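# Mount centrifuge rotor and knob, or flag an expired rotor

## Task

The date is 21 December 2026. Read the rotor's use-by date on the card attached to the centrifuge. If that date has not yet passed, lower the rotor fully onto the centrifuge drive, then thread the knob onto the shaft tip, run it down until it meets the rotor, and tighten it firmly. If the date has passed, do not mount the rotor: leave it standing where it is and place the HOLD block on top of it. In either case the rotor must never be dropped.

## Robot and tools

ROBOT. Two six-joint arms, left_arm and right_arm, each ending in a two-finger parallel gripper. Calibrated bases in the scene frame: left_arm at (-0.042, +0.449, 0) m, right_arm at (-0.025, -0.468, 0) m, both turned only slightly about z. A block juts roughly 10 cm from the wrist 3 axis along the gripper's +x and rotates with it. A two-camera stand is fixed to the floor behind the arms. Loose objects may occasionally get a brief shove.

FRAMES. Scene frame: origin at table-top height, halfway between the nominal bases, +z up, +x out over the table, left_arm on the +y side (arm names do not match image sides). Each arm's hand pose, velocities, targets and wrist-camera pose are given in that arm's own base frame; fixed cameras and the table use the scene frame. Gripper axes: fingers point along +z, open and close along y. end_effector_position is the point between the closed pads; fingertips extend about 19 mm past it when closed, 6 mm when fully open. Printed hand positions can be off by a few centimetres, more at long reach.

THE ROW. Every command row is 18 numbers, always for both arms: left_arm's six joint angles, then its gripper position, force_limit, speed; then the same nine for right_arm. Joint order is fixed: shoulder pan, shoulder lift, elbow, wrist 1, wrist 2, wrist 3. Joint values are absolute target angles in radians (not offsets), as printed in Joint positions. Ranges: elbow -3.142 to 3.142, all others -6.283 to 6.283; a target more than 0.010 rad beyond a range end, and beyond the joint's current angle, is refused; targets past the real end are clipped and reported as "joint sent to its limit". The three gripper numbers each lie in [-1, 1] and start at +1. position: +1 is fully open (85 mm), about -0.8 brings the pads together, -1 closes until blocked. force_limit sets motor push (about 30 N per pad at -1, 100 N at +1 on a slow close). speed sets finger travel: about 20, 85, 150 mm/s at -1, 0, +1; a fast close starting well wider than the object grips much harder (up to roughly 200+ N). To leave a gripper unchanged, resend its last three numbers; a 0 is a real command. New force_limit or speed only apply after a position change of at least 0.01. To grip: send -1, hold it, and confirm object_status 2.

DRIVE. Joint targets advance at most 2.09 (pan, lift), 2.62 (elbow), 3.14 (wrists) rad/s, and stay within 0.324, 0.405, 0.486 rad of the measured angle respectively; if a step would shift the gripper over 70 mm, that arm's targets are scaled back. Motion lags commands by about 0.15 s. To hold a joint still, resend its Joint targets value.

TOOLS.
execute_actions(actions, cameras): actions is a list of actions; each action is up to 15 rows, one per 1/30 s step; a short action repeats its last row to fill 15 steps. An empty list just reports state. cameras picks images by name (omitted/null/["all"] = all, [] = none; an unknown name invalidates the call).
move(target, speed, blend, blocking, cameras): target is one 18-number row or a list of up to 15 rows, all sharing a 10 s budget. Joints follow coordinated paths, so grippers trace curves; no obstacle avoidance. speed in rad/s, 0.01 to 3.14 (default 0.5), caps the joint with farthest to go; one value or one per target. blend in rad rounds corners at intermediate targets; 0 stops at each. Finger numbers of the first row are sent at the start; those of later rows only once the arms arrive and come to rest. blocking=false returns after about 0.5 s while the move continues; a new move replaces it. The result adds a "move:" line: done, off_target (resting more than 0.01 rad from target), moving, held, or fault; limits=held means steps were withheld.
wait(seconds): 0 to 10 s, arms hold last command; a running move continues.
stop(): brakes a running move; fingers keep moving.
zoom_image(camera, region): camera is cam_high, cam_low, cam_left_wrist or cam_right_wrist; region [x0, y0, x1, y1] in pixels of that camera's latest image, at most 504 by 504.
finished_scene(scene): ends the scene permanently; scene is 1 or omitted.

RESULTS. Joint positions, Joint velocities ("within noise" when still), Joint targets (current drive goals), Tool commands, end-effector position/quat_wxyz/velocities, joint torques (include arm weight, offsets, noise; positive toward larger angle), position_measured in counts (3 open, 78 = 60 mm, 130 = 40 mm, 180 = 20 mm, 230 pads touching). object_status: 0 moving, 1 blocked while opening, 2 blocked while closing (holding), 3 reached command or fully closed. "joint command not followed" means the arm-to-arm clearance check altered targets. MOTOR HOT warns of heating; OVER-TEMPERATURE FAULT brakes an arm 30 to 60 s.

CAMERAS. cam_high and cam_low are fixed, 504x504; cam_left_wrist and cam_right_wrist are 672x504 and ride on the hands. Calibration (K, distortion, pose) was supplied and may be slightly off.

AVOID. Contact torque limits: 306 N m pan and lift, 139 elbow, 52 each wrist; an outside force near 150 N (plus or minus 25) or those torques stops the arm for 10 s, and it yields to the contact; release a grip first if it pins the arm. Arms are stiff, so commanding even slightly past firm contact can fault. Do not let arms hit or squeeze each other, including closing a gripper on the other's fingers. Do not drop the rotor, let anything fall or be left off the table, strike fixed or heavy objects, swing loads fast, release moving parts, or squeeze hard on a part still resting on something.

Each tool is called after "Call:" as name(argument=value, ...), one argument or row to a line, values as JSON.

## Session

Call:
execute_actions(
  actions=[],
)

Scene clock: 0.00 s.
left_arm: end_effector_position=(+0.9491, -0.4590, +0.3740) position_measured=3 object_status=3 end_effector_quat_wxyz=(+0.089, +0.941, +0.229, +0.233) | right_arm: end_effector_position=(+0.6309, -0.2173, +0.3570) position_measured=3 object_status=3 end_effector_quat_wxyz=(-0.307, +0.638, +0.477, +0.520)
Joint positions: left_arm=[2.452 -1.129 1.453 -2.331 -1.309 2.033] | right_arm=[2.165 -1.378 1.849 -0.943 -0.636 0.28]
Joint velocities: within noise
Joint torques (N m): no reading
Joint targets: left_arm=[2.452 -1.129 1.453 -2.331 -1.309 2.033] | right_arm=[2.165 -1.378 1.849 -0.943 -0.636 0.280]
Tool commands: left_gripper/position=+1.0 left_gripper/force_limit=+1.0 left_gripper/speed=+1.0 right_gripper/position=+1.0 right_gripper/force_limit=+1.0 right_gripper/speed=+1.0

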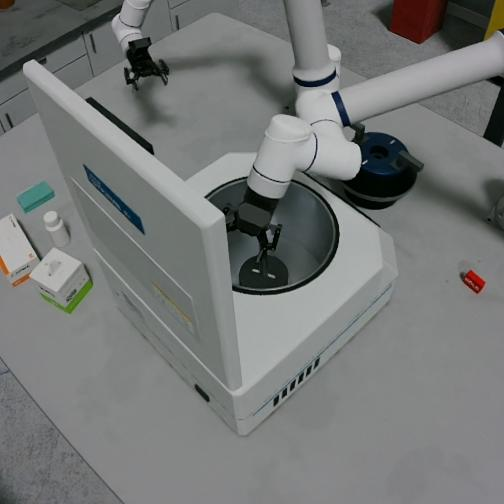

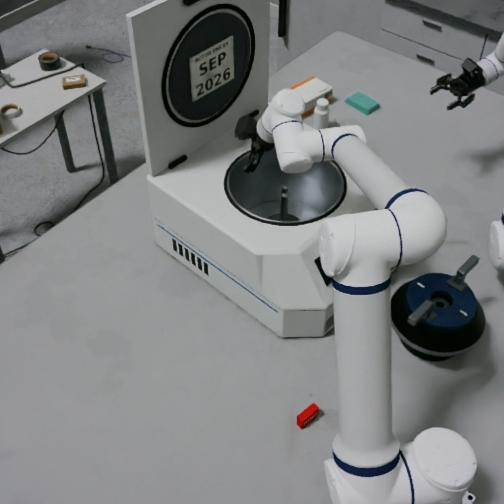

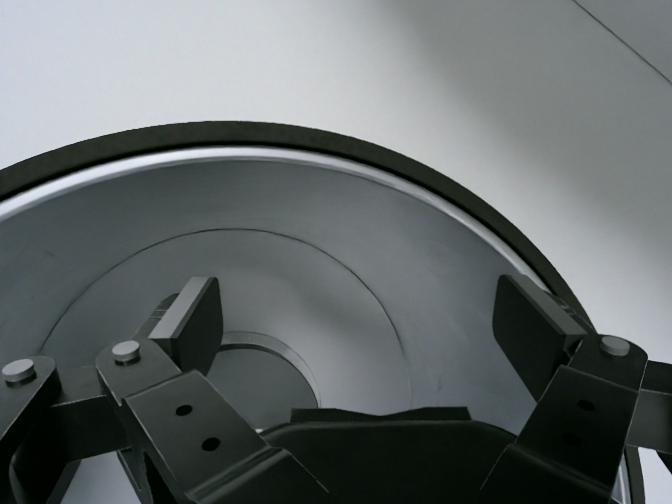

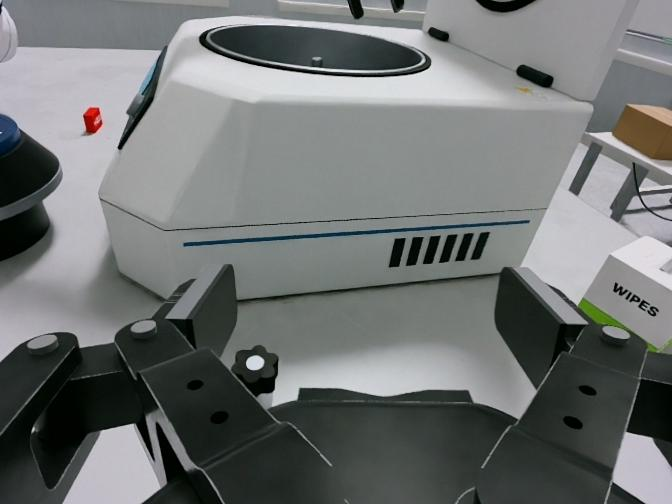

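Call:
zoom_image(
  camera="cam_low",
  region=[150, 0, 270, 120],
)

Call:
zoom_image(
  camera="cam_low",
  region=[280, 240, 500, 440],
)

Call:
zoom_image(
  camera="cam_high",
  region=[330, 100, 504, 300],
)

Scaled by 4.200.

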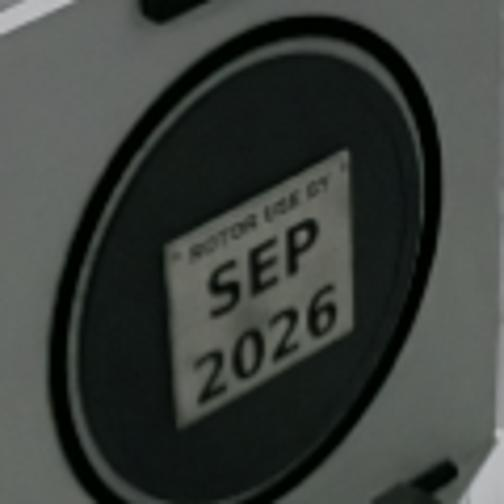

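Scaled by 2.291.

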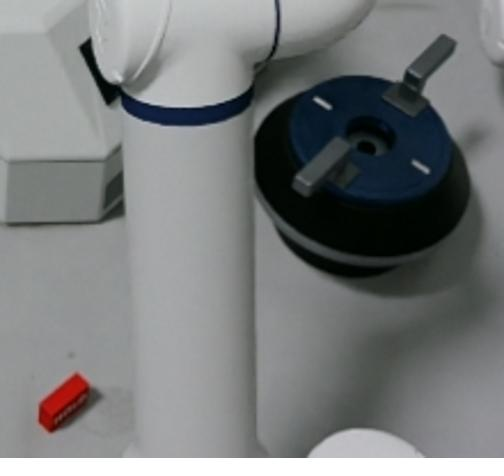

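Scaled by 2.520.

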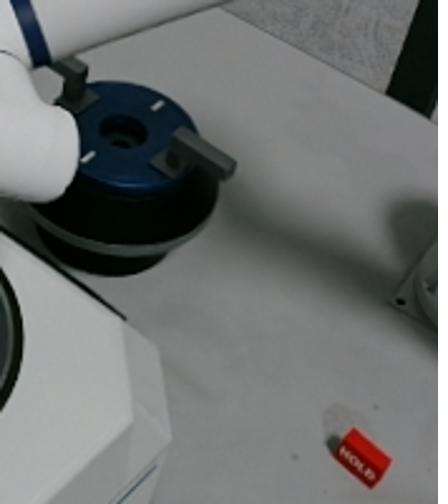

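Call:
move(
  target=[
    [2.452,-1.4,1.453,-2.331,-1.309,2.033,1,1,1,2.165,-1.378,1.849,-0.943,-0.636,0.28,1,1,1],
    [2.5,-1.7,2.0,-0.6,-1.5708,1.063,1,1,1,2.165,-1.378,1.849,-0.943,-0.636,0.28,1,1,1],
  ],
  speed=[0.4,0.9],
  blend=[0.05,0],
)

Scene clock: 6.20 s.
left_arm: end_effector_position=(+0.2953, +0.0010, +0.4393) position_measured=3 object_status=3 end_effector_quat_wxyz=(+0.580, -0.606, -0.530, +0.124) | right_arm: end_effector_position=(+0.6308, -0.2175, +0.3574) position_measured=3 object_status=3 end_effector_quat_wxyz=(-0.307, +0.638, +0.478, +0.520)
Joint positions: left_arm=[2.5 -1.7 2 -0.6 -1.571 1.063] | right_arm=[2.165 -1.378 1.849 -0.943 -0.636 0.28]
Joint torques (N m): left_arm=[10.66 -41.84 -33.59 3.57 -2.57 -2.8] | right_arm=[-6.33 -47.19 -67.74 1.86 -1.18 -2.66]
Joint targets: left_arm=[2.500 -1.700 2.000 -0.600 -1.571 1.063] | right_arm=[2.165 -1.378 1.849 -0.943 -0.636 0.280]
move: done
camera_calibration:
cam_left_wrist: T_world_to_cam=[[0.512735, 0.203653, -0.834044, 0.219182], [-0.129356, -0.942044, -0.309547, 0.196644], [-0.848746, 0.266604, -0.456675, 0.579489], [0, 0, 0, 1]] pos_world=[0.404894, -0.0138843, 0.508316]
cam_right_wrist: T_world_to_cam=[[0.93419, -0.340068, 0.107901, -0.690262], [-0.123121, -0.59114, -0.797117, 0.247649], [0.334858, 0.731374, -0.594106, 0.284736], [0, 0, 0, 1]] pos_world=[0.579981, -0.296589, 0.441048]

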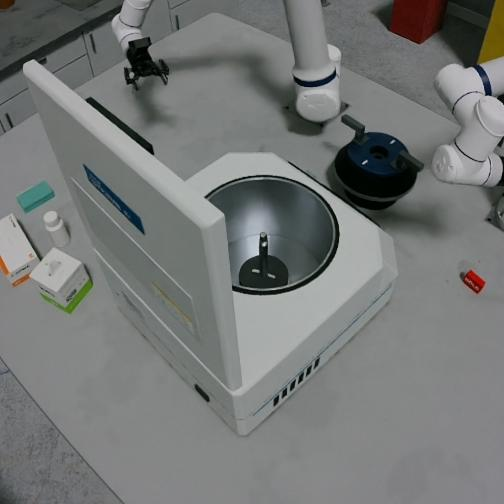

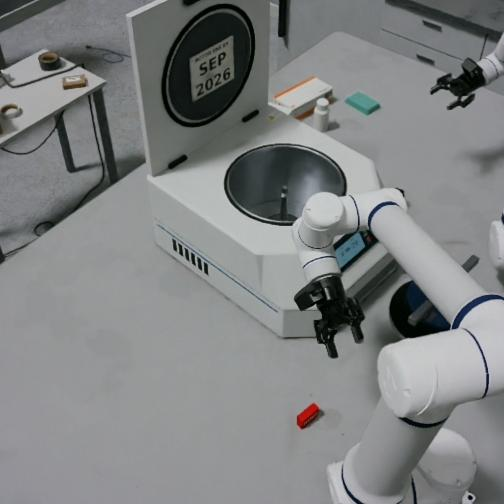

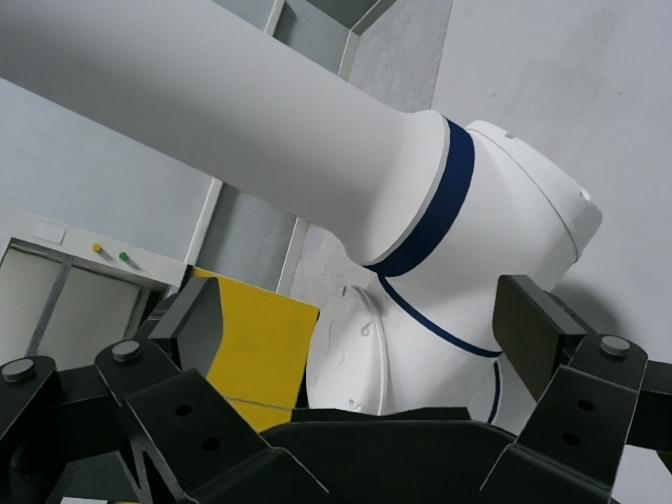

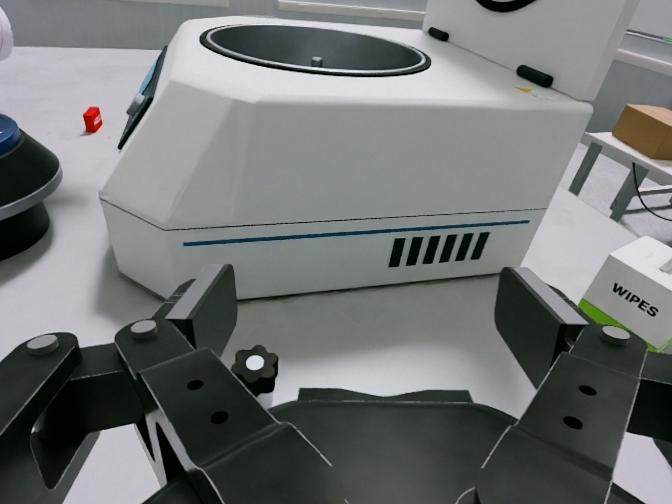

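Call:
move(
  target=[2.634,-2.130,2.460,-1.901,-1.5708,1.063,1,1,1,2.165,-1.378,1.849,-0.943,-0.636,0.28,1,1,1],
  speed=0.7,
)

Call:
zoom_image(
  camera="cam_high",
  region=[320, 90, 440, 220],
)

Scene clock: 8.93 s.
left_arm: end_effector_position=(+0.3764, -0.0063, +0.2516) position_measured=3 object_status=3 end_effector_quat_wxyz=(+0.000, +0.707, +0.707, +0.000) | right_arm: end_effector_position=(+0.6308, -0.2175, +0.3574) position_measured=3 object_status=3 end_effector_quat_wxyz=(-0.307, +0.638, +0.478, +0.520)
Joint positions: left_arm=[2.634 -2.13 2.46 -1.901 -1.571 1.063] | right_arm=[2.165 -1.378 1.849 -0.943 -0.636 0.28]
Joint torques (N m): left_arm=[6.07 -14.62 -36.58 -5.84 -1.57 -3.29] | right_arm=[-6.93 -48.71 -67.76 1.76 -1.31 -2.29]
Joint targets: left_arm=[2.634 -2.130 2.460 -1.901 -1.571 1.063] | right_arm=[2.165 -1.378 1.849 -0.943 -0.636 0.280]
move: done
camera_calibration:
cam_left_wrist: T_world_to_cam=[[0.999413, -0.0179463, 0.0291815, -0.37929], [-0.0269879, -0.937117, 0.347971, -0.0617484], [0.0211017, -0.348555, -0.937051, 0.354127], [0, 0, 0, 1]] pos_world=[0.369929, 0.0587603, 0.36439]
cam_right_wrist: T_world_to_cam=[[0.93419, -0.340068, 0.107901, -0.690262], [-0.123121, -0.59114, -0.797117, 0.247649], [0.334858, 0.731374, -0.594106, 0.284736], [0, 0, 0, 1]] pos_world=[0.579981, -0.296589, 0.441048]

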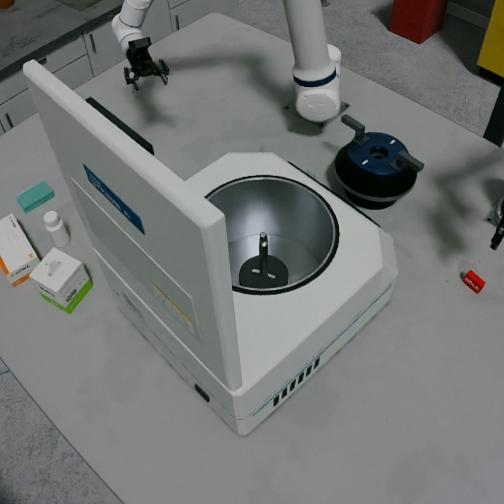

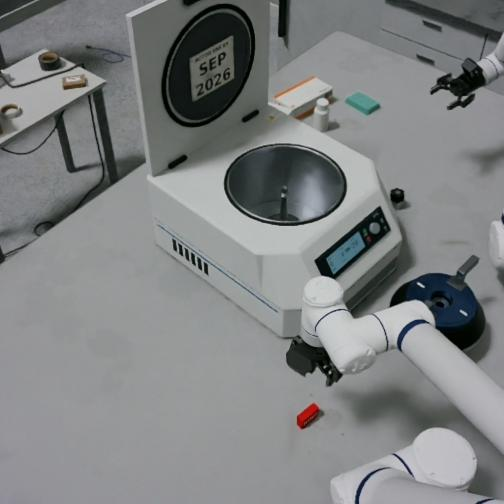

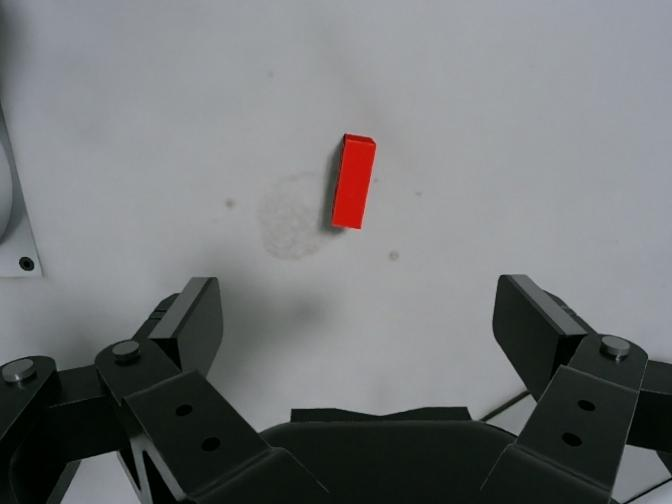

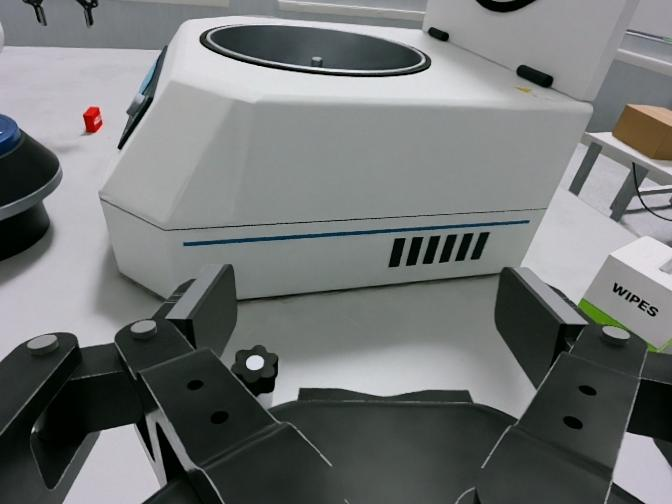

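Scaled by 3.877.

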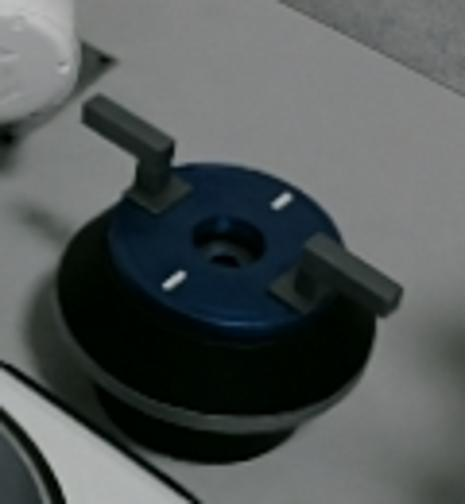

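Call:
zoom_image(
  camera="cam_left_wrist",
  region=[280, 100, 430, 250],
)

Scaled by 3.360.

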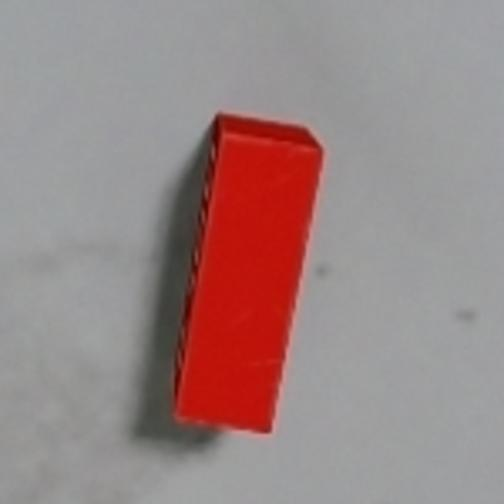

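Call:
zoom_image(
  camera="cam_low",
  region=[260, 320, 380, 440],
)

Scaled by 4.200.

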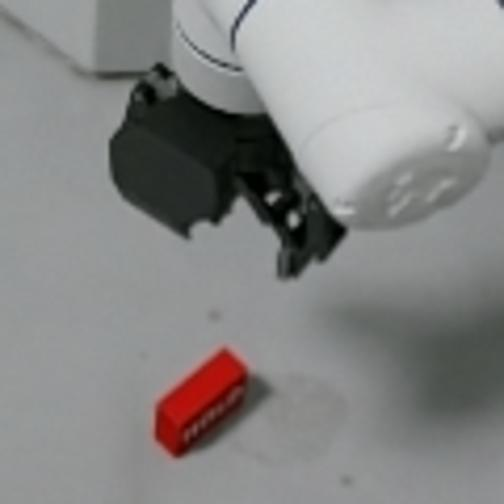

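Call:
move(
  target=[2.646,-1.8939,2.6175,-2.2944,-1.5708,1.235,1,1,1,2.165,-1.378,1.849,-0.943,-0.636,0.28,1,1,1],
  speed=0.5,
  cameras=["cam_left_wrist","cam_low","cam_high"],
)

Call:
zoom_image(
  camera="cam_low",
  region=[260, 320, 380, 440],
)

Call:
zoom_image(
  camera="cam_high",
  region=[424, 200, 504, 300],
)

Scene clock: 11.10 s.
left_arm: end_effector_position=(+0.3929, -0.0106, +0.1205) position_measured=3 object_status=3 end_effector_quat_wxyz=(+0.000, +0.761, +0.648, +0.000) | right_arm: end_effector_position=(+0.6308, -0.2175, +0.3574) position_measured=3 object_status=3 end_effector_quat_wxyz=(-0.307, +0.638, +0.478, +0.520)
Joint positions: left_arm=[2.646 -1.894 2.617 -2.294 -1.571 1.235] | right_arm=[2.165 -1.378 1.849 -0.943 -0.636 0.28]
Joint torques (N m): left_arm=[9.35 5.3 -29.29 -5.99 -1.05 3.18] | right_arm=[-7.62 -46.85 -67.86 1.79 -1.46 -2.32]
Joint targets: left_arm=[2.646 -1.894 2.618 -2.294 -1.571 1.235] | right_arm=[2.165 -1.378 1.849 -0.943 -0.636 0.280]
move: done
camera_calibration:
cam_left_wrist: T_world_to_cam=[[0.983796, -0.176882, 0.0292892, -0.387616], [-0.175922, -0.920832, 0.348022, 0.0389731], [-0.0345883, -0.347535, -0.937029, 0.251327], [0, 0, 0, 1]] pos_world=[0.396884, 0.0546706, 0.23329]
Images, in order (width x height): cam_high 504x504, cam_low 504x504, cam_left_wrist 672x504.

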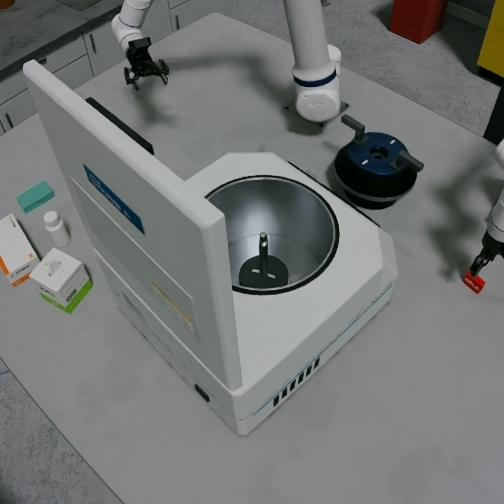

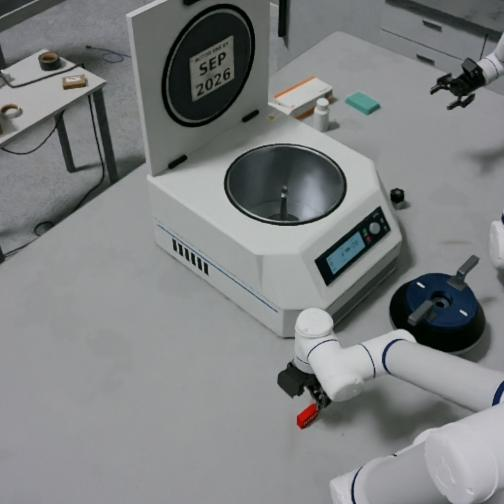

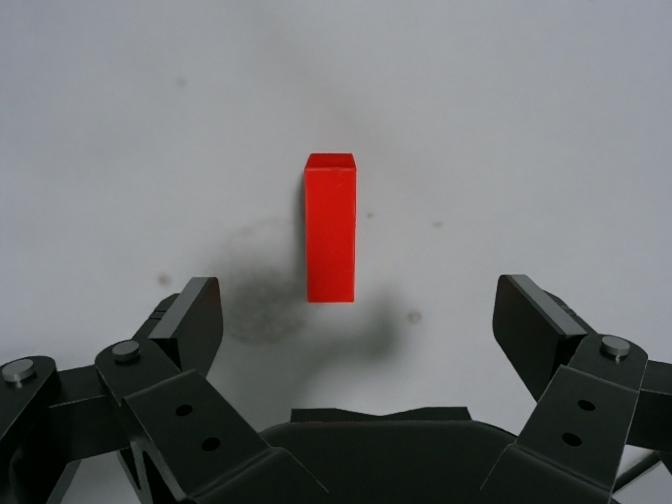

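Scaled by 4.200.

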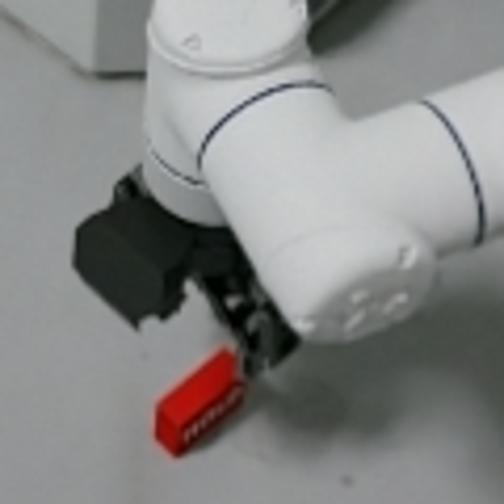

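Scaled by 5.040.

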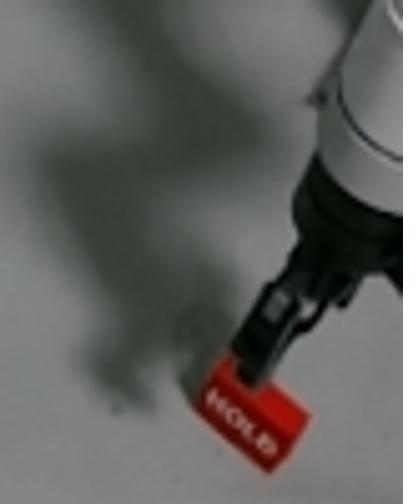

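Call:
move(
  target=[2.6371,-1.7263,2.6999,-2.5444,-1.5708,1.2263,1,1,1,2.165,-1.378,1.849,-0.943,-0.636,0.28,1,1,1],
  speed=0.25,
  cameras=["cam_left_wrist","cam_low","cam_high"],
)

Call:
zoom_image(
  camera="cam_low",
  region=[260, 340, 360, 440],
)

Call:
zoom_image(
  camera="cam_high",
  region=[434, 230, 504, 300],
)

Scene clock: 12.97 s.
left_arm: end_effector_position=(+0.3868, -0.0108, +0.0508) position_measured=3 object_status=3 end_effector_quat_wxyz=(+0.000, +0.761, +0.648, +0.000) | right_arm: end_effector_position=(+0.6308, -0.2175, +0.3574) position_measured=3 object_status=3 end_effector_quat_wxyz=(-0.307, +0.638, +0.478, +0.520)
Joint positions: left_arm=[2.637 -1.726 2.7 -2.544 -1.571 1.226] | right_arm=[2.165 -1.378 1.849 -0.943 -0.636 0.28]
Joint torques (N m): left_arm=[-13.45 0.59 -19.95 -5.92 -0.31 -3.24] | right_arm=[-8.05 -46.87 -67.73 1.74 -1.31 -2.25]
Joint targets: left_arm=[2.637 -1.726 2.700 -2.544 -1.571 1.226] | right_arm=[2.165 -1.378 1.849 -0.943 -0.636 0.280]
move: done
camera_calibration:
cam_left_wrist: T_world_to_cam=[[0.983758, -0.177097, 0.0292666, -0.379579], [-0.176116, -0.92079, 0.348035, 0.0620439], [-0.0346877, -0.347536, -0.937025, 0.185774], [0, 0, 0, 1]] pos_world=[0.390784, 0.0544701, 0.16359]
Images, in order (width x height): cam_high 504x504, cam_low 504x504, cam_left_wrist 672x504.

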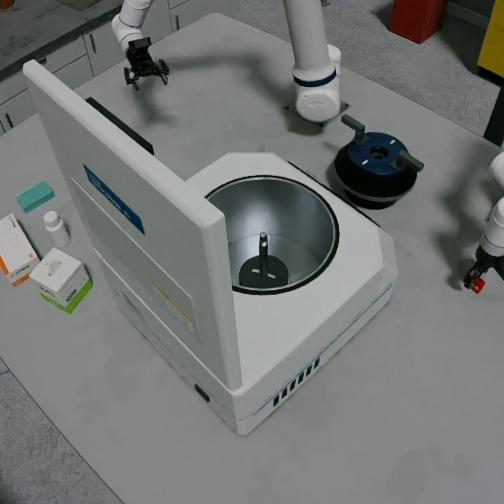

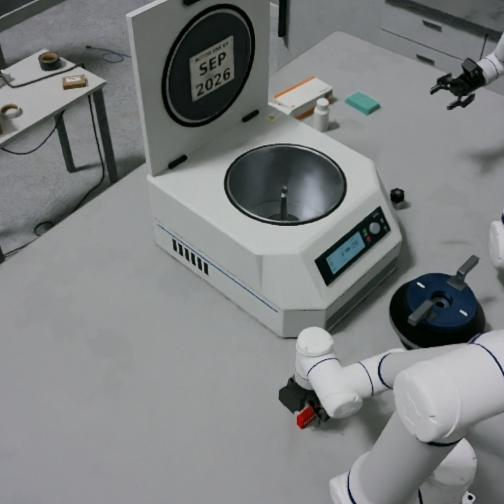

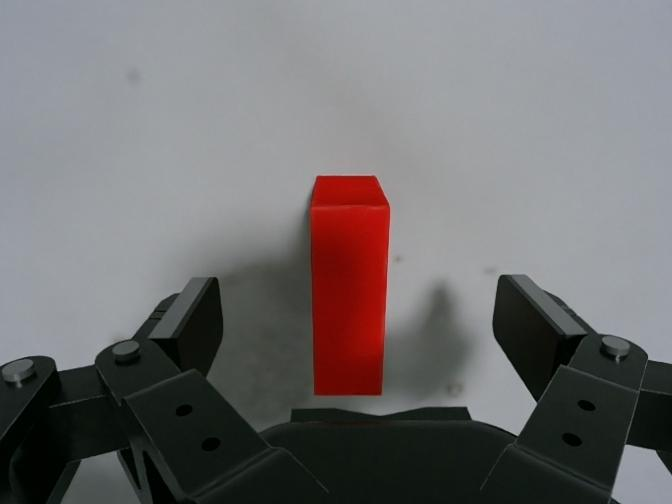

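Scaled by 5.040.

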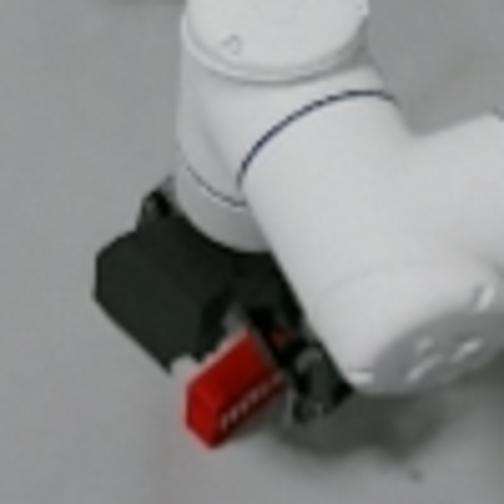

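Scaled by 7.200.

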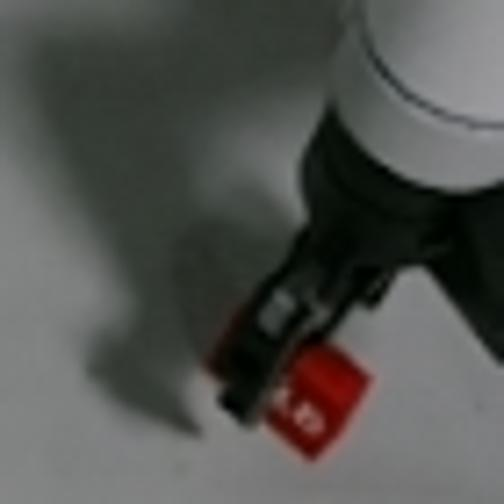

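Call:
move(
  target=[2.6561,-1.6618,2.7190,-2.6280,-1.5708,1.2453,1,1,1,2.165,-1.378,1.849,-0.943,-0.636,0.28,1,1,1],
  speed=0.15,
  cameras=["cam_left_wrist","cam_low","cam_high"],
)

Call:
zoom_image(
  camera="cam_high",
  region=[434, 230, 504, 300],
)

Scene clock: 14.27 s.
left_arm: end_effector_position=(+0.3859, -0.0029, +0.0305) position_measured=3 object_status=3 end_effector_quat_wxyz=(+0.000, +0.761, +0.648, +0.000) | right_arm: end_effector_position=(+0.6308, -0.2175, +0.3574) position_measured=3 object_status=3 end_effector_quat_wxyz=(-0.307, +0.638, +0.478, +0.520)
Joint positions: left_arm=[2.656 -1.662 2.719 -2.628 -1.571 1.245] | right_arm=[2.165 -1.378 1.849 -0.943 -0.636 0.28]
Joint torques (N m): left_arm=[9.18 -2.07 -16.17 -5.9 -0.46 3.49] | right_arm=[-8.66 -47.56 -67.57 1.94 -1.18 -2.27]
Joint targets: left_arm=[2.656 -1.662 2.719 -2.628 -1.571 1.245] | right_arm=[2.165 -1.378 1.849 -0.943 -0.636 0.280]
move: done
camera_calibration:
cam_left_wrist: T_world_to_cam=[[0.983758, -0.177097, 0.0292666, -0.3767], [-0.176116, -0.92079, 0.348035, 0.0762247], [-0.0346877, -0.347536, -0.937025, 0.169466], [0, 0, 0, 1]] pos_world=[0.389884, 0.0623701, 0.14329]
Images, in order (width x height): cam_high 504x504, cam_low 504x504, cam_left_wrist 672x504.

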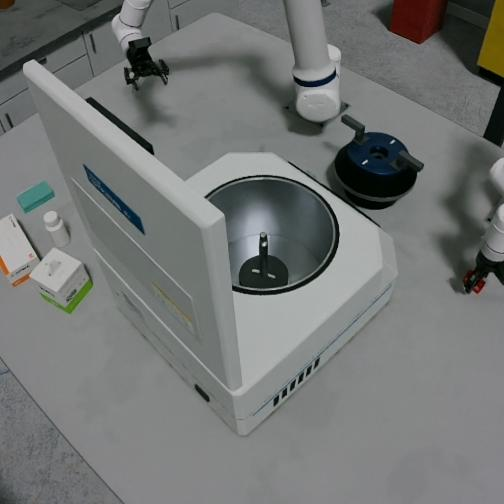

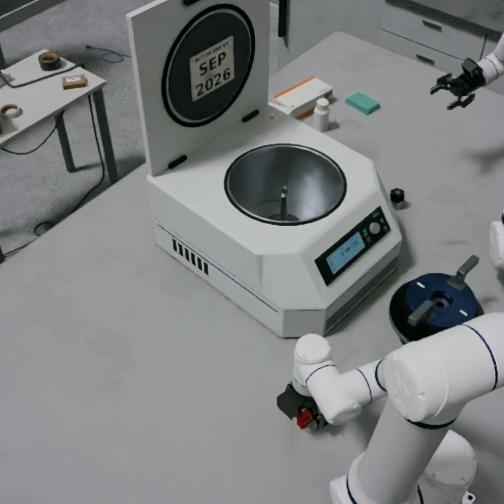

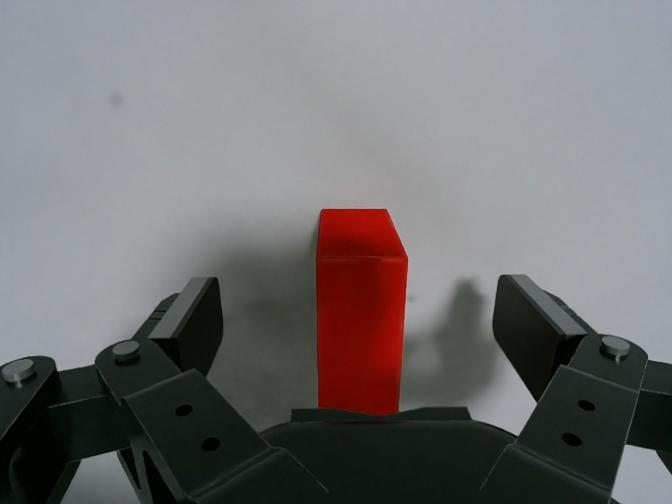

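Scaled by 7.200.

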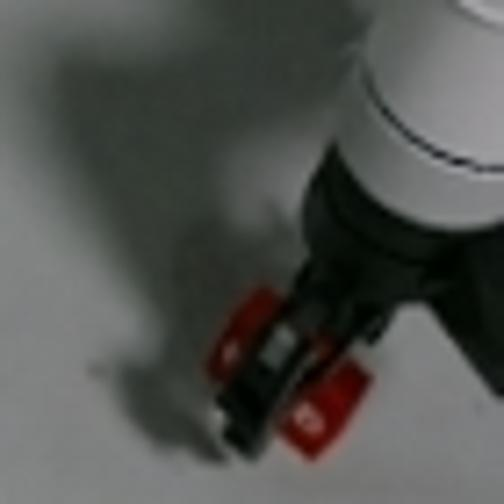

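Call:
move(
  target=[
    [2.6561,-1.6618,2.7190,-2.6280,-1.5708,1.2453,0,-0.8,0,2.165,-1.378,1.849,-0.943,-0.636,0.28,1,1,1],
    [2.6561,-1.6618,2.7190,-2.6280,-1.5708,1.2453,-1,-0.8,-1,2.165,-1.378,1.849,-0.943,-0.636,0.28,1,1,1],
  ],
  cameras=["cam_left_wrist","cam_low","cam_high"],
)

Call:
zoom_image(
  camera="cam_high",
  region=[434, 230, 504, 300],
)

Scene clock: 16.93 s.
left_arm: end_effector_position=(+0.3859, -0.0029, +0.0304) position_measured=176 object_status=2 end_effector_quat_wxyz=(+0.000, +0.761, +0.648, +0.000) | right_arm: end_effector_position=(+0.6308, -0.2175, +0.3574) position_measured=3 object_status=3 end_effector_quat_wxyz=(-0.307, +0.638, +0.478, +0.520)
Joint positions: left_arm=[2.656 -1.662 2.719 -2.628 -1.571 1.245] | right_arm=[2.165 -1.378 1.849 -0.943 -0.636 0.28]
Joint torques (N m): left_arm=[10.74 -2.64 -18.09 -5.06 0.58 3.06] | right_arm=[-8.13 -47.15 -67.83 1.95 -1.43 -2.39]
Joint targets: left_arm=[2.656 -1.662 2.719 -2.628 -1.571 1.245] | right_arm=[2.165 -1.378 1.849 -0.943 -0.636 0.280]
move: done
camera_calibration:
cam_left_wrist: T_world_to_cam=[[0.983758, -0.177097, 0.0292666, -0.376697], [-0.176116, -0.92079, 0.348035, 0.0762595], [-0.0346877, -0.347536, -0.937025, 0.169373], [0, 0, 0, 1]] pos_world=[0.389884, 0.0623701, 0.14319]
Images, in order (width x height): cam_high 504x504, cam_low 504x504, cam_left_wrist 672x504.

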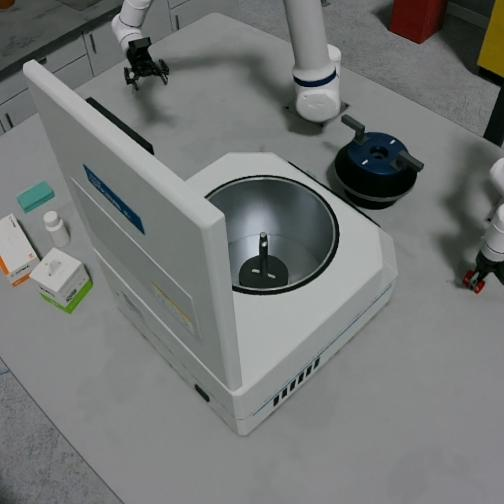

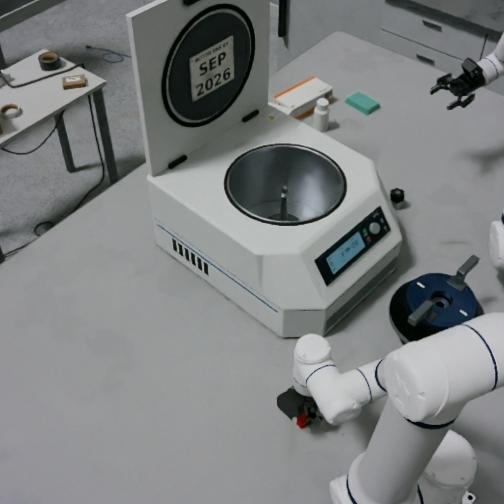

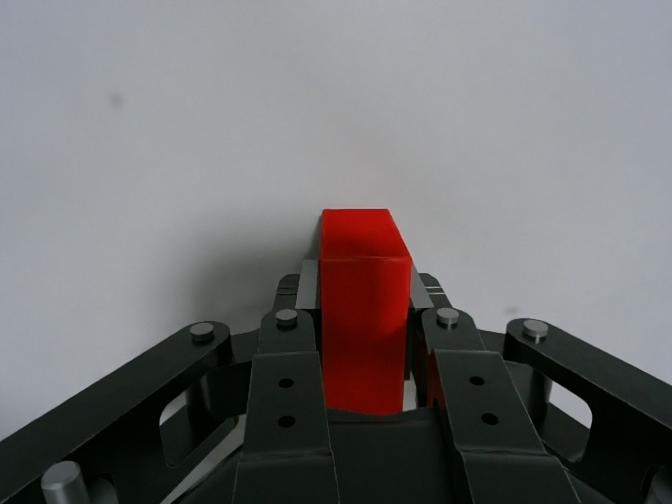

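Scaled by 7.200.

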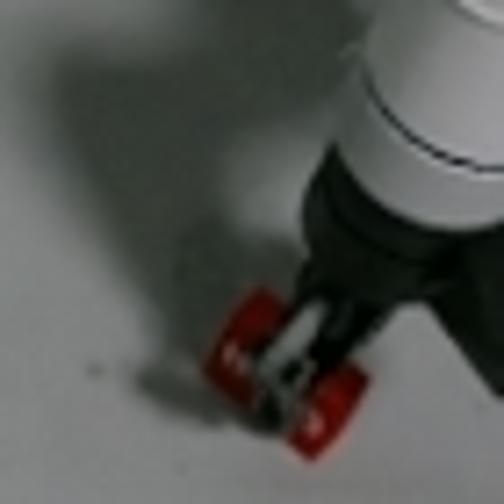

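Call:
move(
  target=[
    [2.6561,-1.9749,2.5921,-2.1880,-1.5708,1.2453,-1,-0.8,-1,2.165,-1.378,1.849,-0.943,-0.636,0.28,1,1,1],
    [1.8419,-1.8564,2.0771,-1.7915,-1.5708,0.271,-1,-0.8,-1,2.165,-1.378,1.849,-0.943,-0.636,0.28,1,1,1],
  ],
  speed=[0.3,0.5],
  blend=[0.08,0],
)

Call:
zoom_image(
  camera="cam_low",
  region=[350, 200, 504, 354],
)

Call:
zoom_image(
  camera="cam_high",
  region=[320, 90, 440, 210],
)

Scene clock: 21.60 s.
left_arm: end_effector_position=(+0.3055, -0.4359, +0.3804) position_measured=176 object_status=2 end_effector_quat_wxyz=(+0.000, +0.707, +0.707, +0.000) | right_arm: end_effector_position=(+0.6308, -0.2175, +0.3574) position_measured=3 object_status=3 end_effector_quat_wxyz=(-0.307, +0.638, +0.478, +0.520)
Joint positions: left_arm=[1.842 -1.856 2.077 -1.792 -1.571 0.271] | right_arm=[2.165 -1.378 1.849 -0.943 -0.636 0.28]
Joint torques (N m): left_arm=[-11.99 -8.91 -54.69 -1.73 0.22 -2.74] | right_arm=[-9.08 -47.23 -67.9 1.83 -1.21 -2.32]
Joint targets: left_arm=[1.842 -1.856 2.077 -1.792 -1.571 0.271] | right_arm=[2.165 -1.378 1.849 -0.943 -0.636 0.280]
move: done
camera_calibration:
cam_left_wrist: T_world_to_cam=[[0.99941, -0.0180398, 0.0292166, -0.319952], [-0.0270879, -0.937114, 0.34797, -0.511034], [0.021102, -0.348556, -0.93705, 0.326576], [0, 0, 0, 1]] pos_world=[0.299029, -0.37084, 0.49319]
cam_right_wrist: T_world_to_cam=[[0.93419, -0.340068, 0.107901, -0.690262], [-0.123121, -0.59114, -0.797117, 0.247649], [0.334858, 0.731374, -0.594106, 0.284736], [0, 0, 0, 1]] pos_world=[0.579981, -0.296589, 0.441048]

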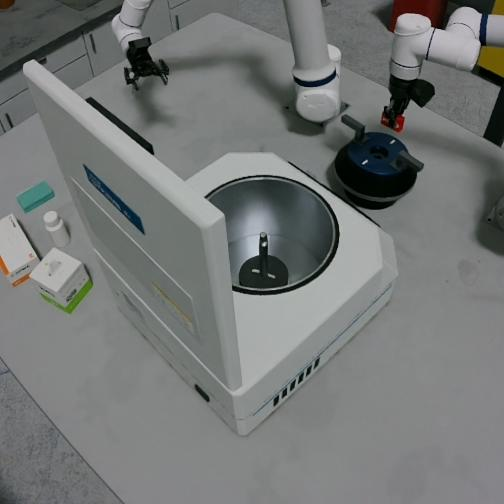

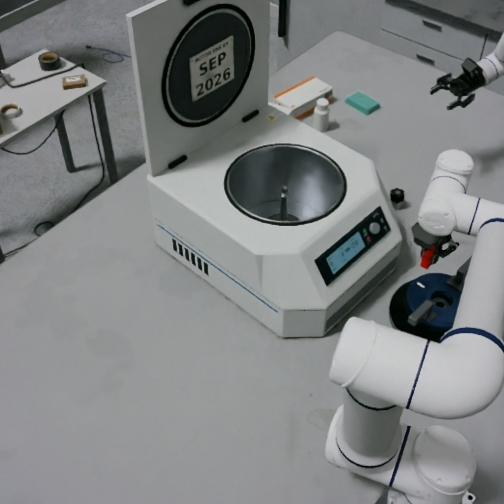

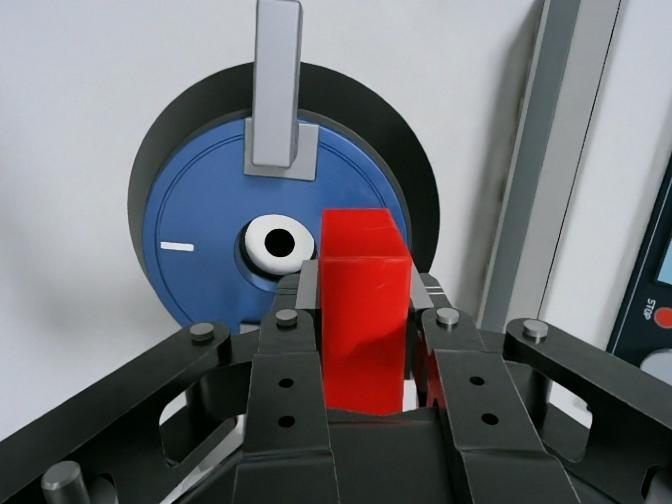

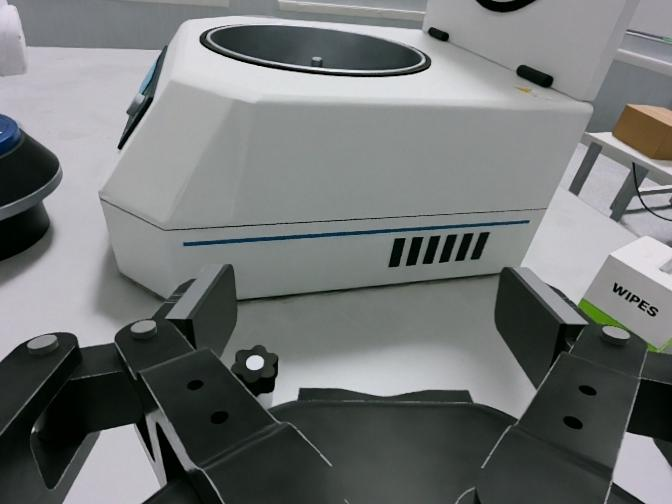

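Scaled by 3.273.

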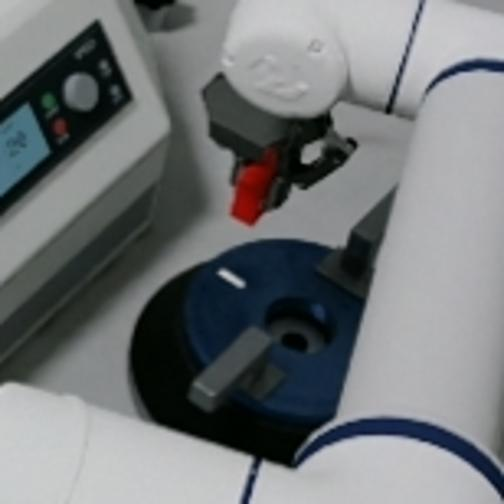

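Scaled by 4.200.

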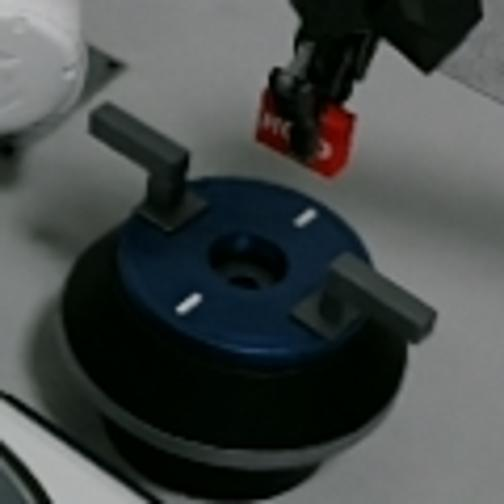

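Call:
move(
  target=[
    [1.8227,-1.7481,2.0878,-1.9105,-1.5708,0.2519,-1,-0.8,-1,2.165,-1.378,1.849,-0.943,-0.636,0.28,1,1,1],
    [1.8227,-1.6746,2.2002,-2.0964,-1.5708,0.2519,-1,-0.8,-1,2.165,-1.378,1.849,-0.943,-0.636,0.28,1,1,1],
  ],
  speed=[0.3,0.2],
  blend=[0.03,0],
)

Call:
zoom_image(
  camera="cam_low",
  region=[380, 220, 504, 344],
)

Call:
zoom_image(
  camera="cam_high",
  region=[330, 90, 440, 200],
)

Scene clock: 24.07 s.
left_arm: end_effector_position=(+0.3085, -0.4867, +0.2406) position_measured=176 object_status=2 end_effector_quat_wxyz=(+0.000, +0.707, +0.707, +0.000) | right_arm: end_effector_position=(+0.6308, -0.2175, +0.3574) position_measured=3 object_status=3 end_effector_quat_wxyz=(-0.307, +0.638, +0.478, +0.520)
Joint positions: left_arm=[1.823 -1.675 2.2 -2.096 -1.571 0.252] | right_arm=[2.165 -1.378 1.849 -0.943 -0.636 0.28]
Joint torques (N m): left_arm=[-12.06 -19.53 -33.59 -5.68 0.41 -3] | right_arm=[-6.6 -46.25 -67.84 1.92 -1.3 -2.34]
Joint targets: left_arm=[1.823 -1.675 2.200 -2.096 -1.571 0.252] | right_arm=[2.165 -1.378 1.849 -0.943 -0.636 0.280]
move: done
camera_calibration:
cam_left_wrist: T_world_to_cam=[[0.999408, -0.0181334, 0.0292518, -0.319833], [-0.0271878, -0.937112, 0.347968, -0.509881], [0.0211024, -0.348557, -0.93705, 0.177805], [0, 0, 0, 1]] pos_world=[0.302029, -0.42164, 0.35339]
cam_right_wrist: T_world_to_cam=[[0.93419, -0.340068, 0.107901, -0.690262], [-0.123121, -0.59114, -0.797117, 0.247649], [0.334858, 0.731374, -0.594106, 0.284736], [0, 0, 0, 1]] pos_world=[0.579981, -0.296589, 0.441048]

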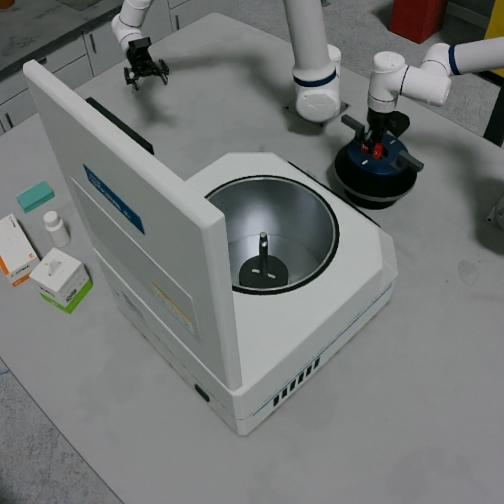

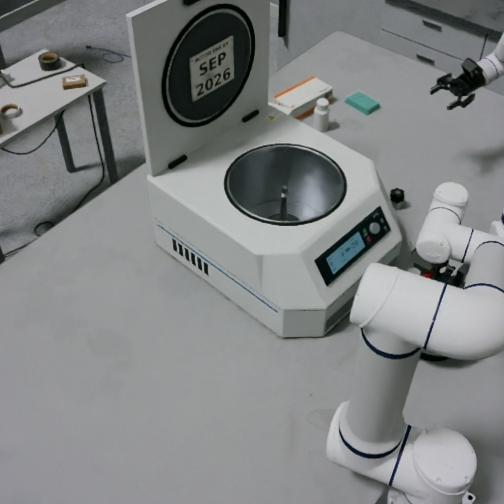

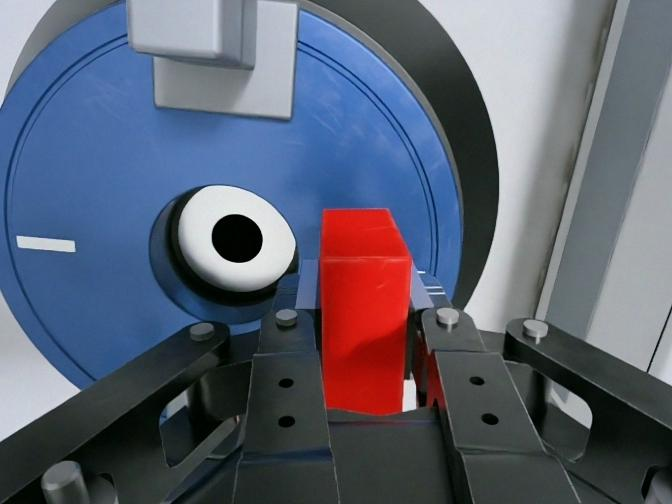

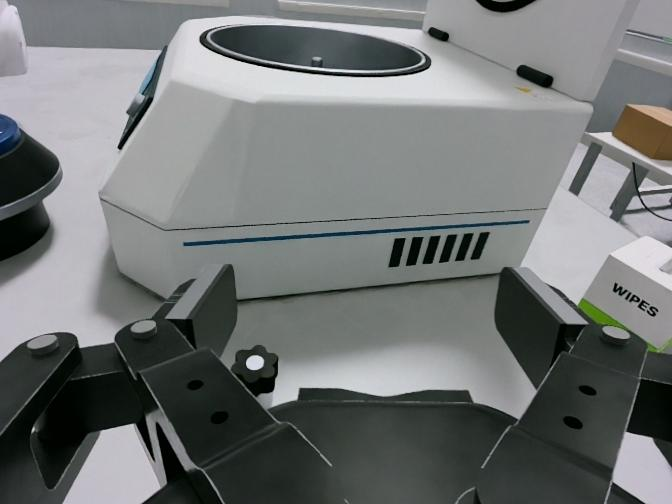

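Scaled by 4.065.

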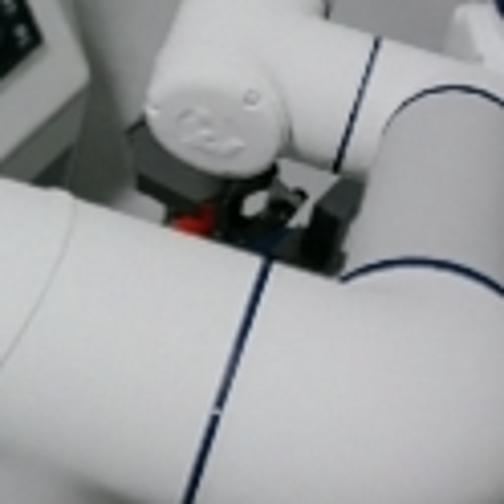

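Scaled by 4.582.

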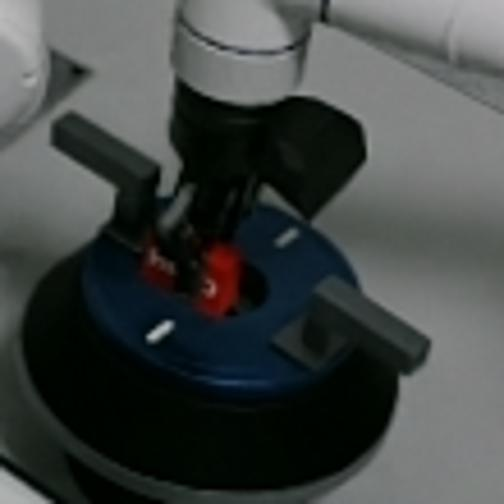

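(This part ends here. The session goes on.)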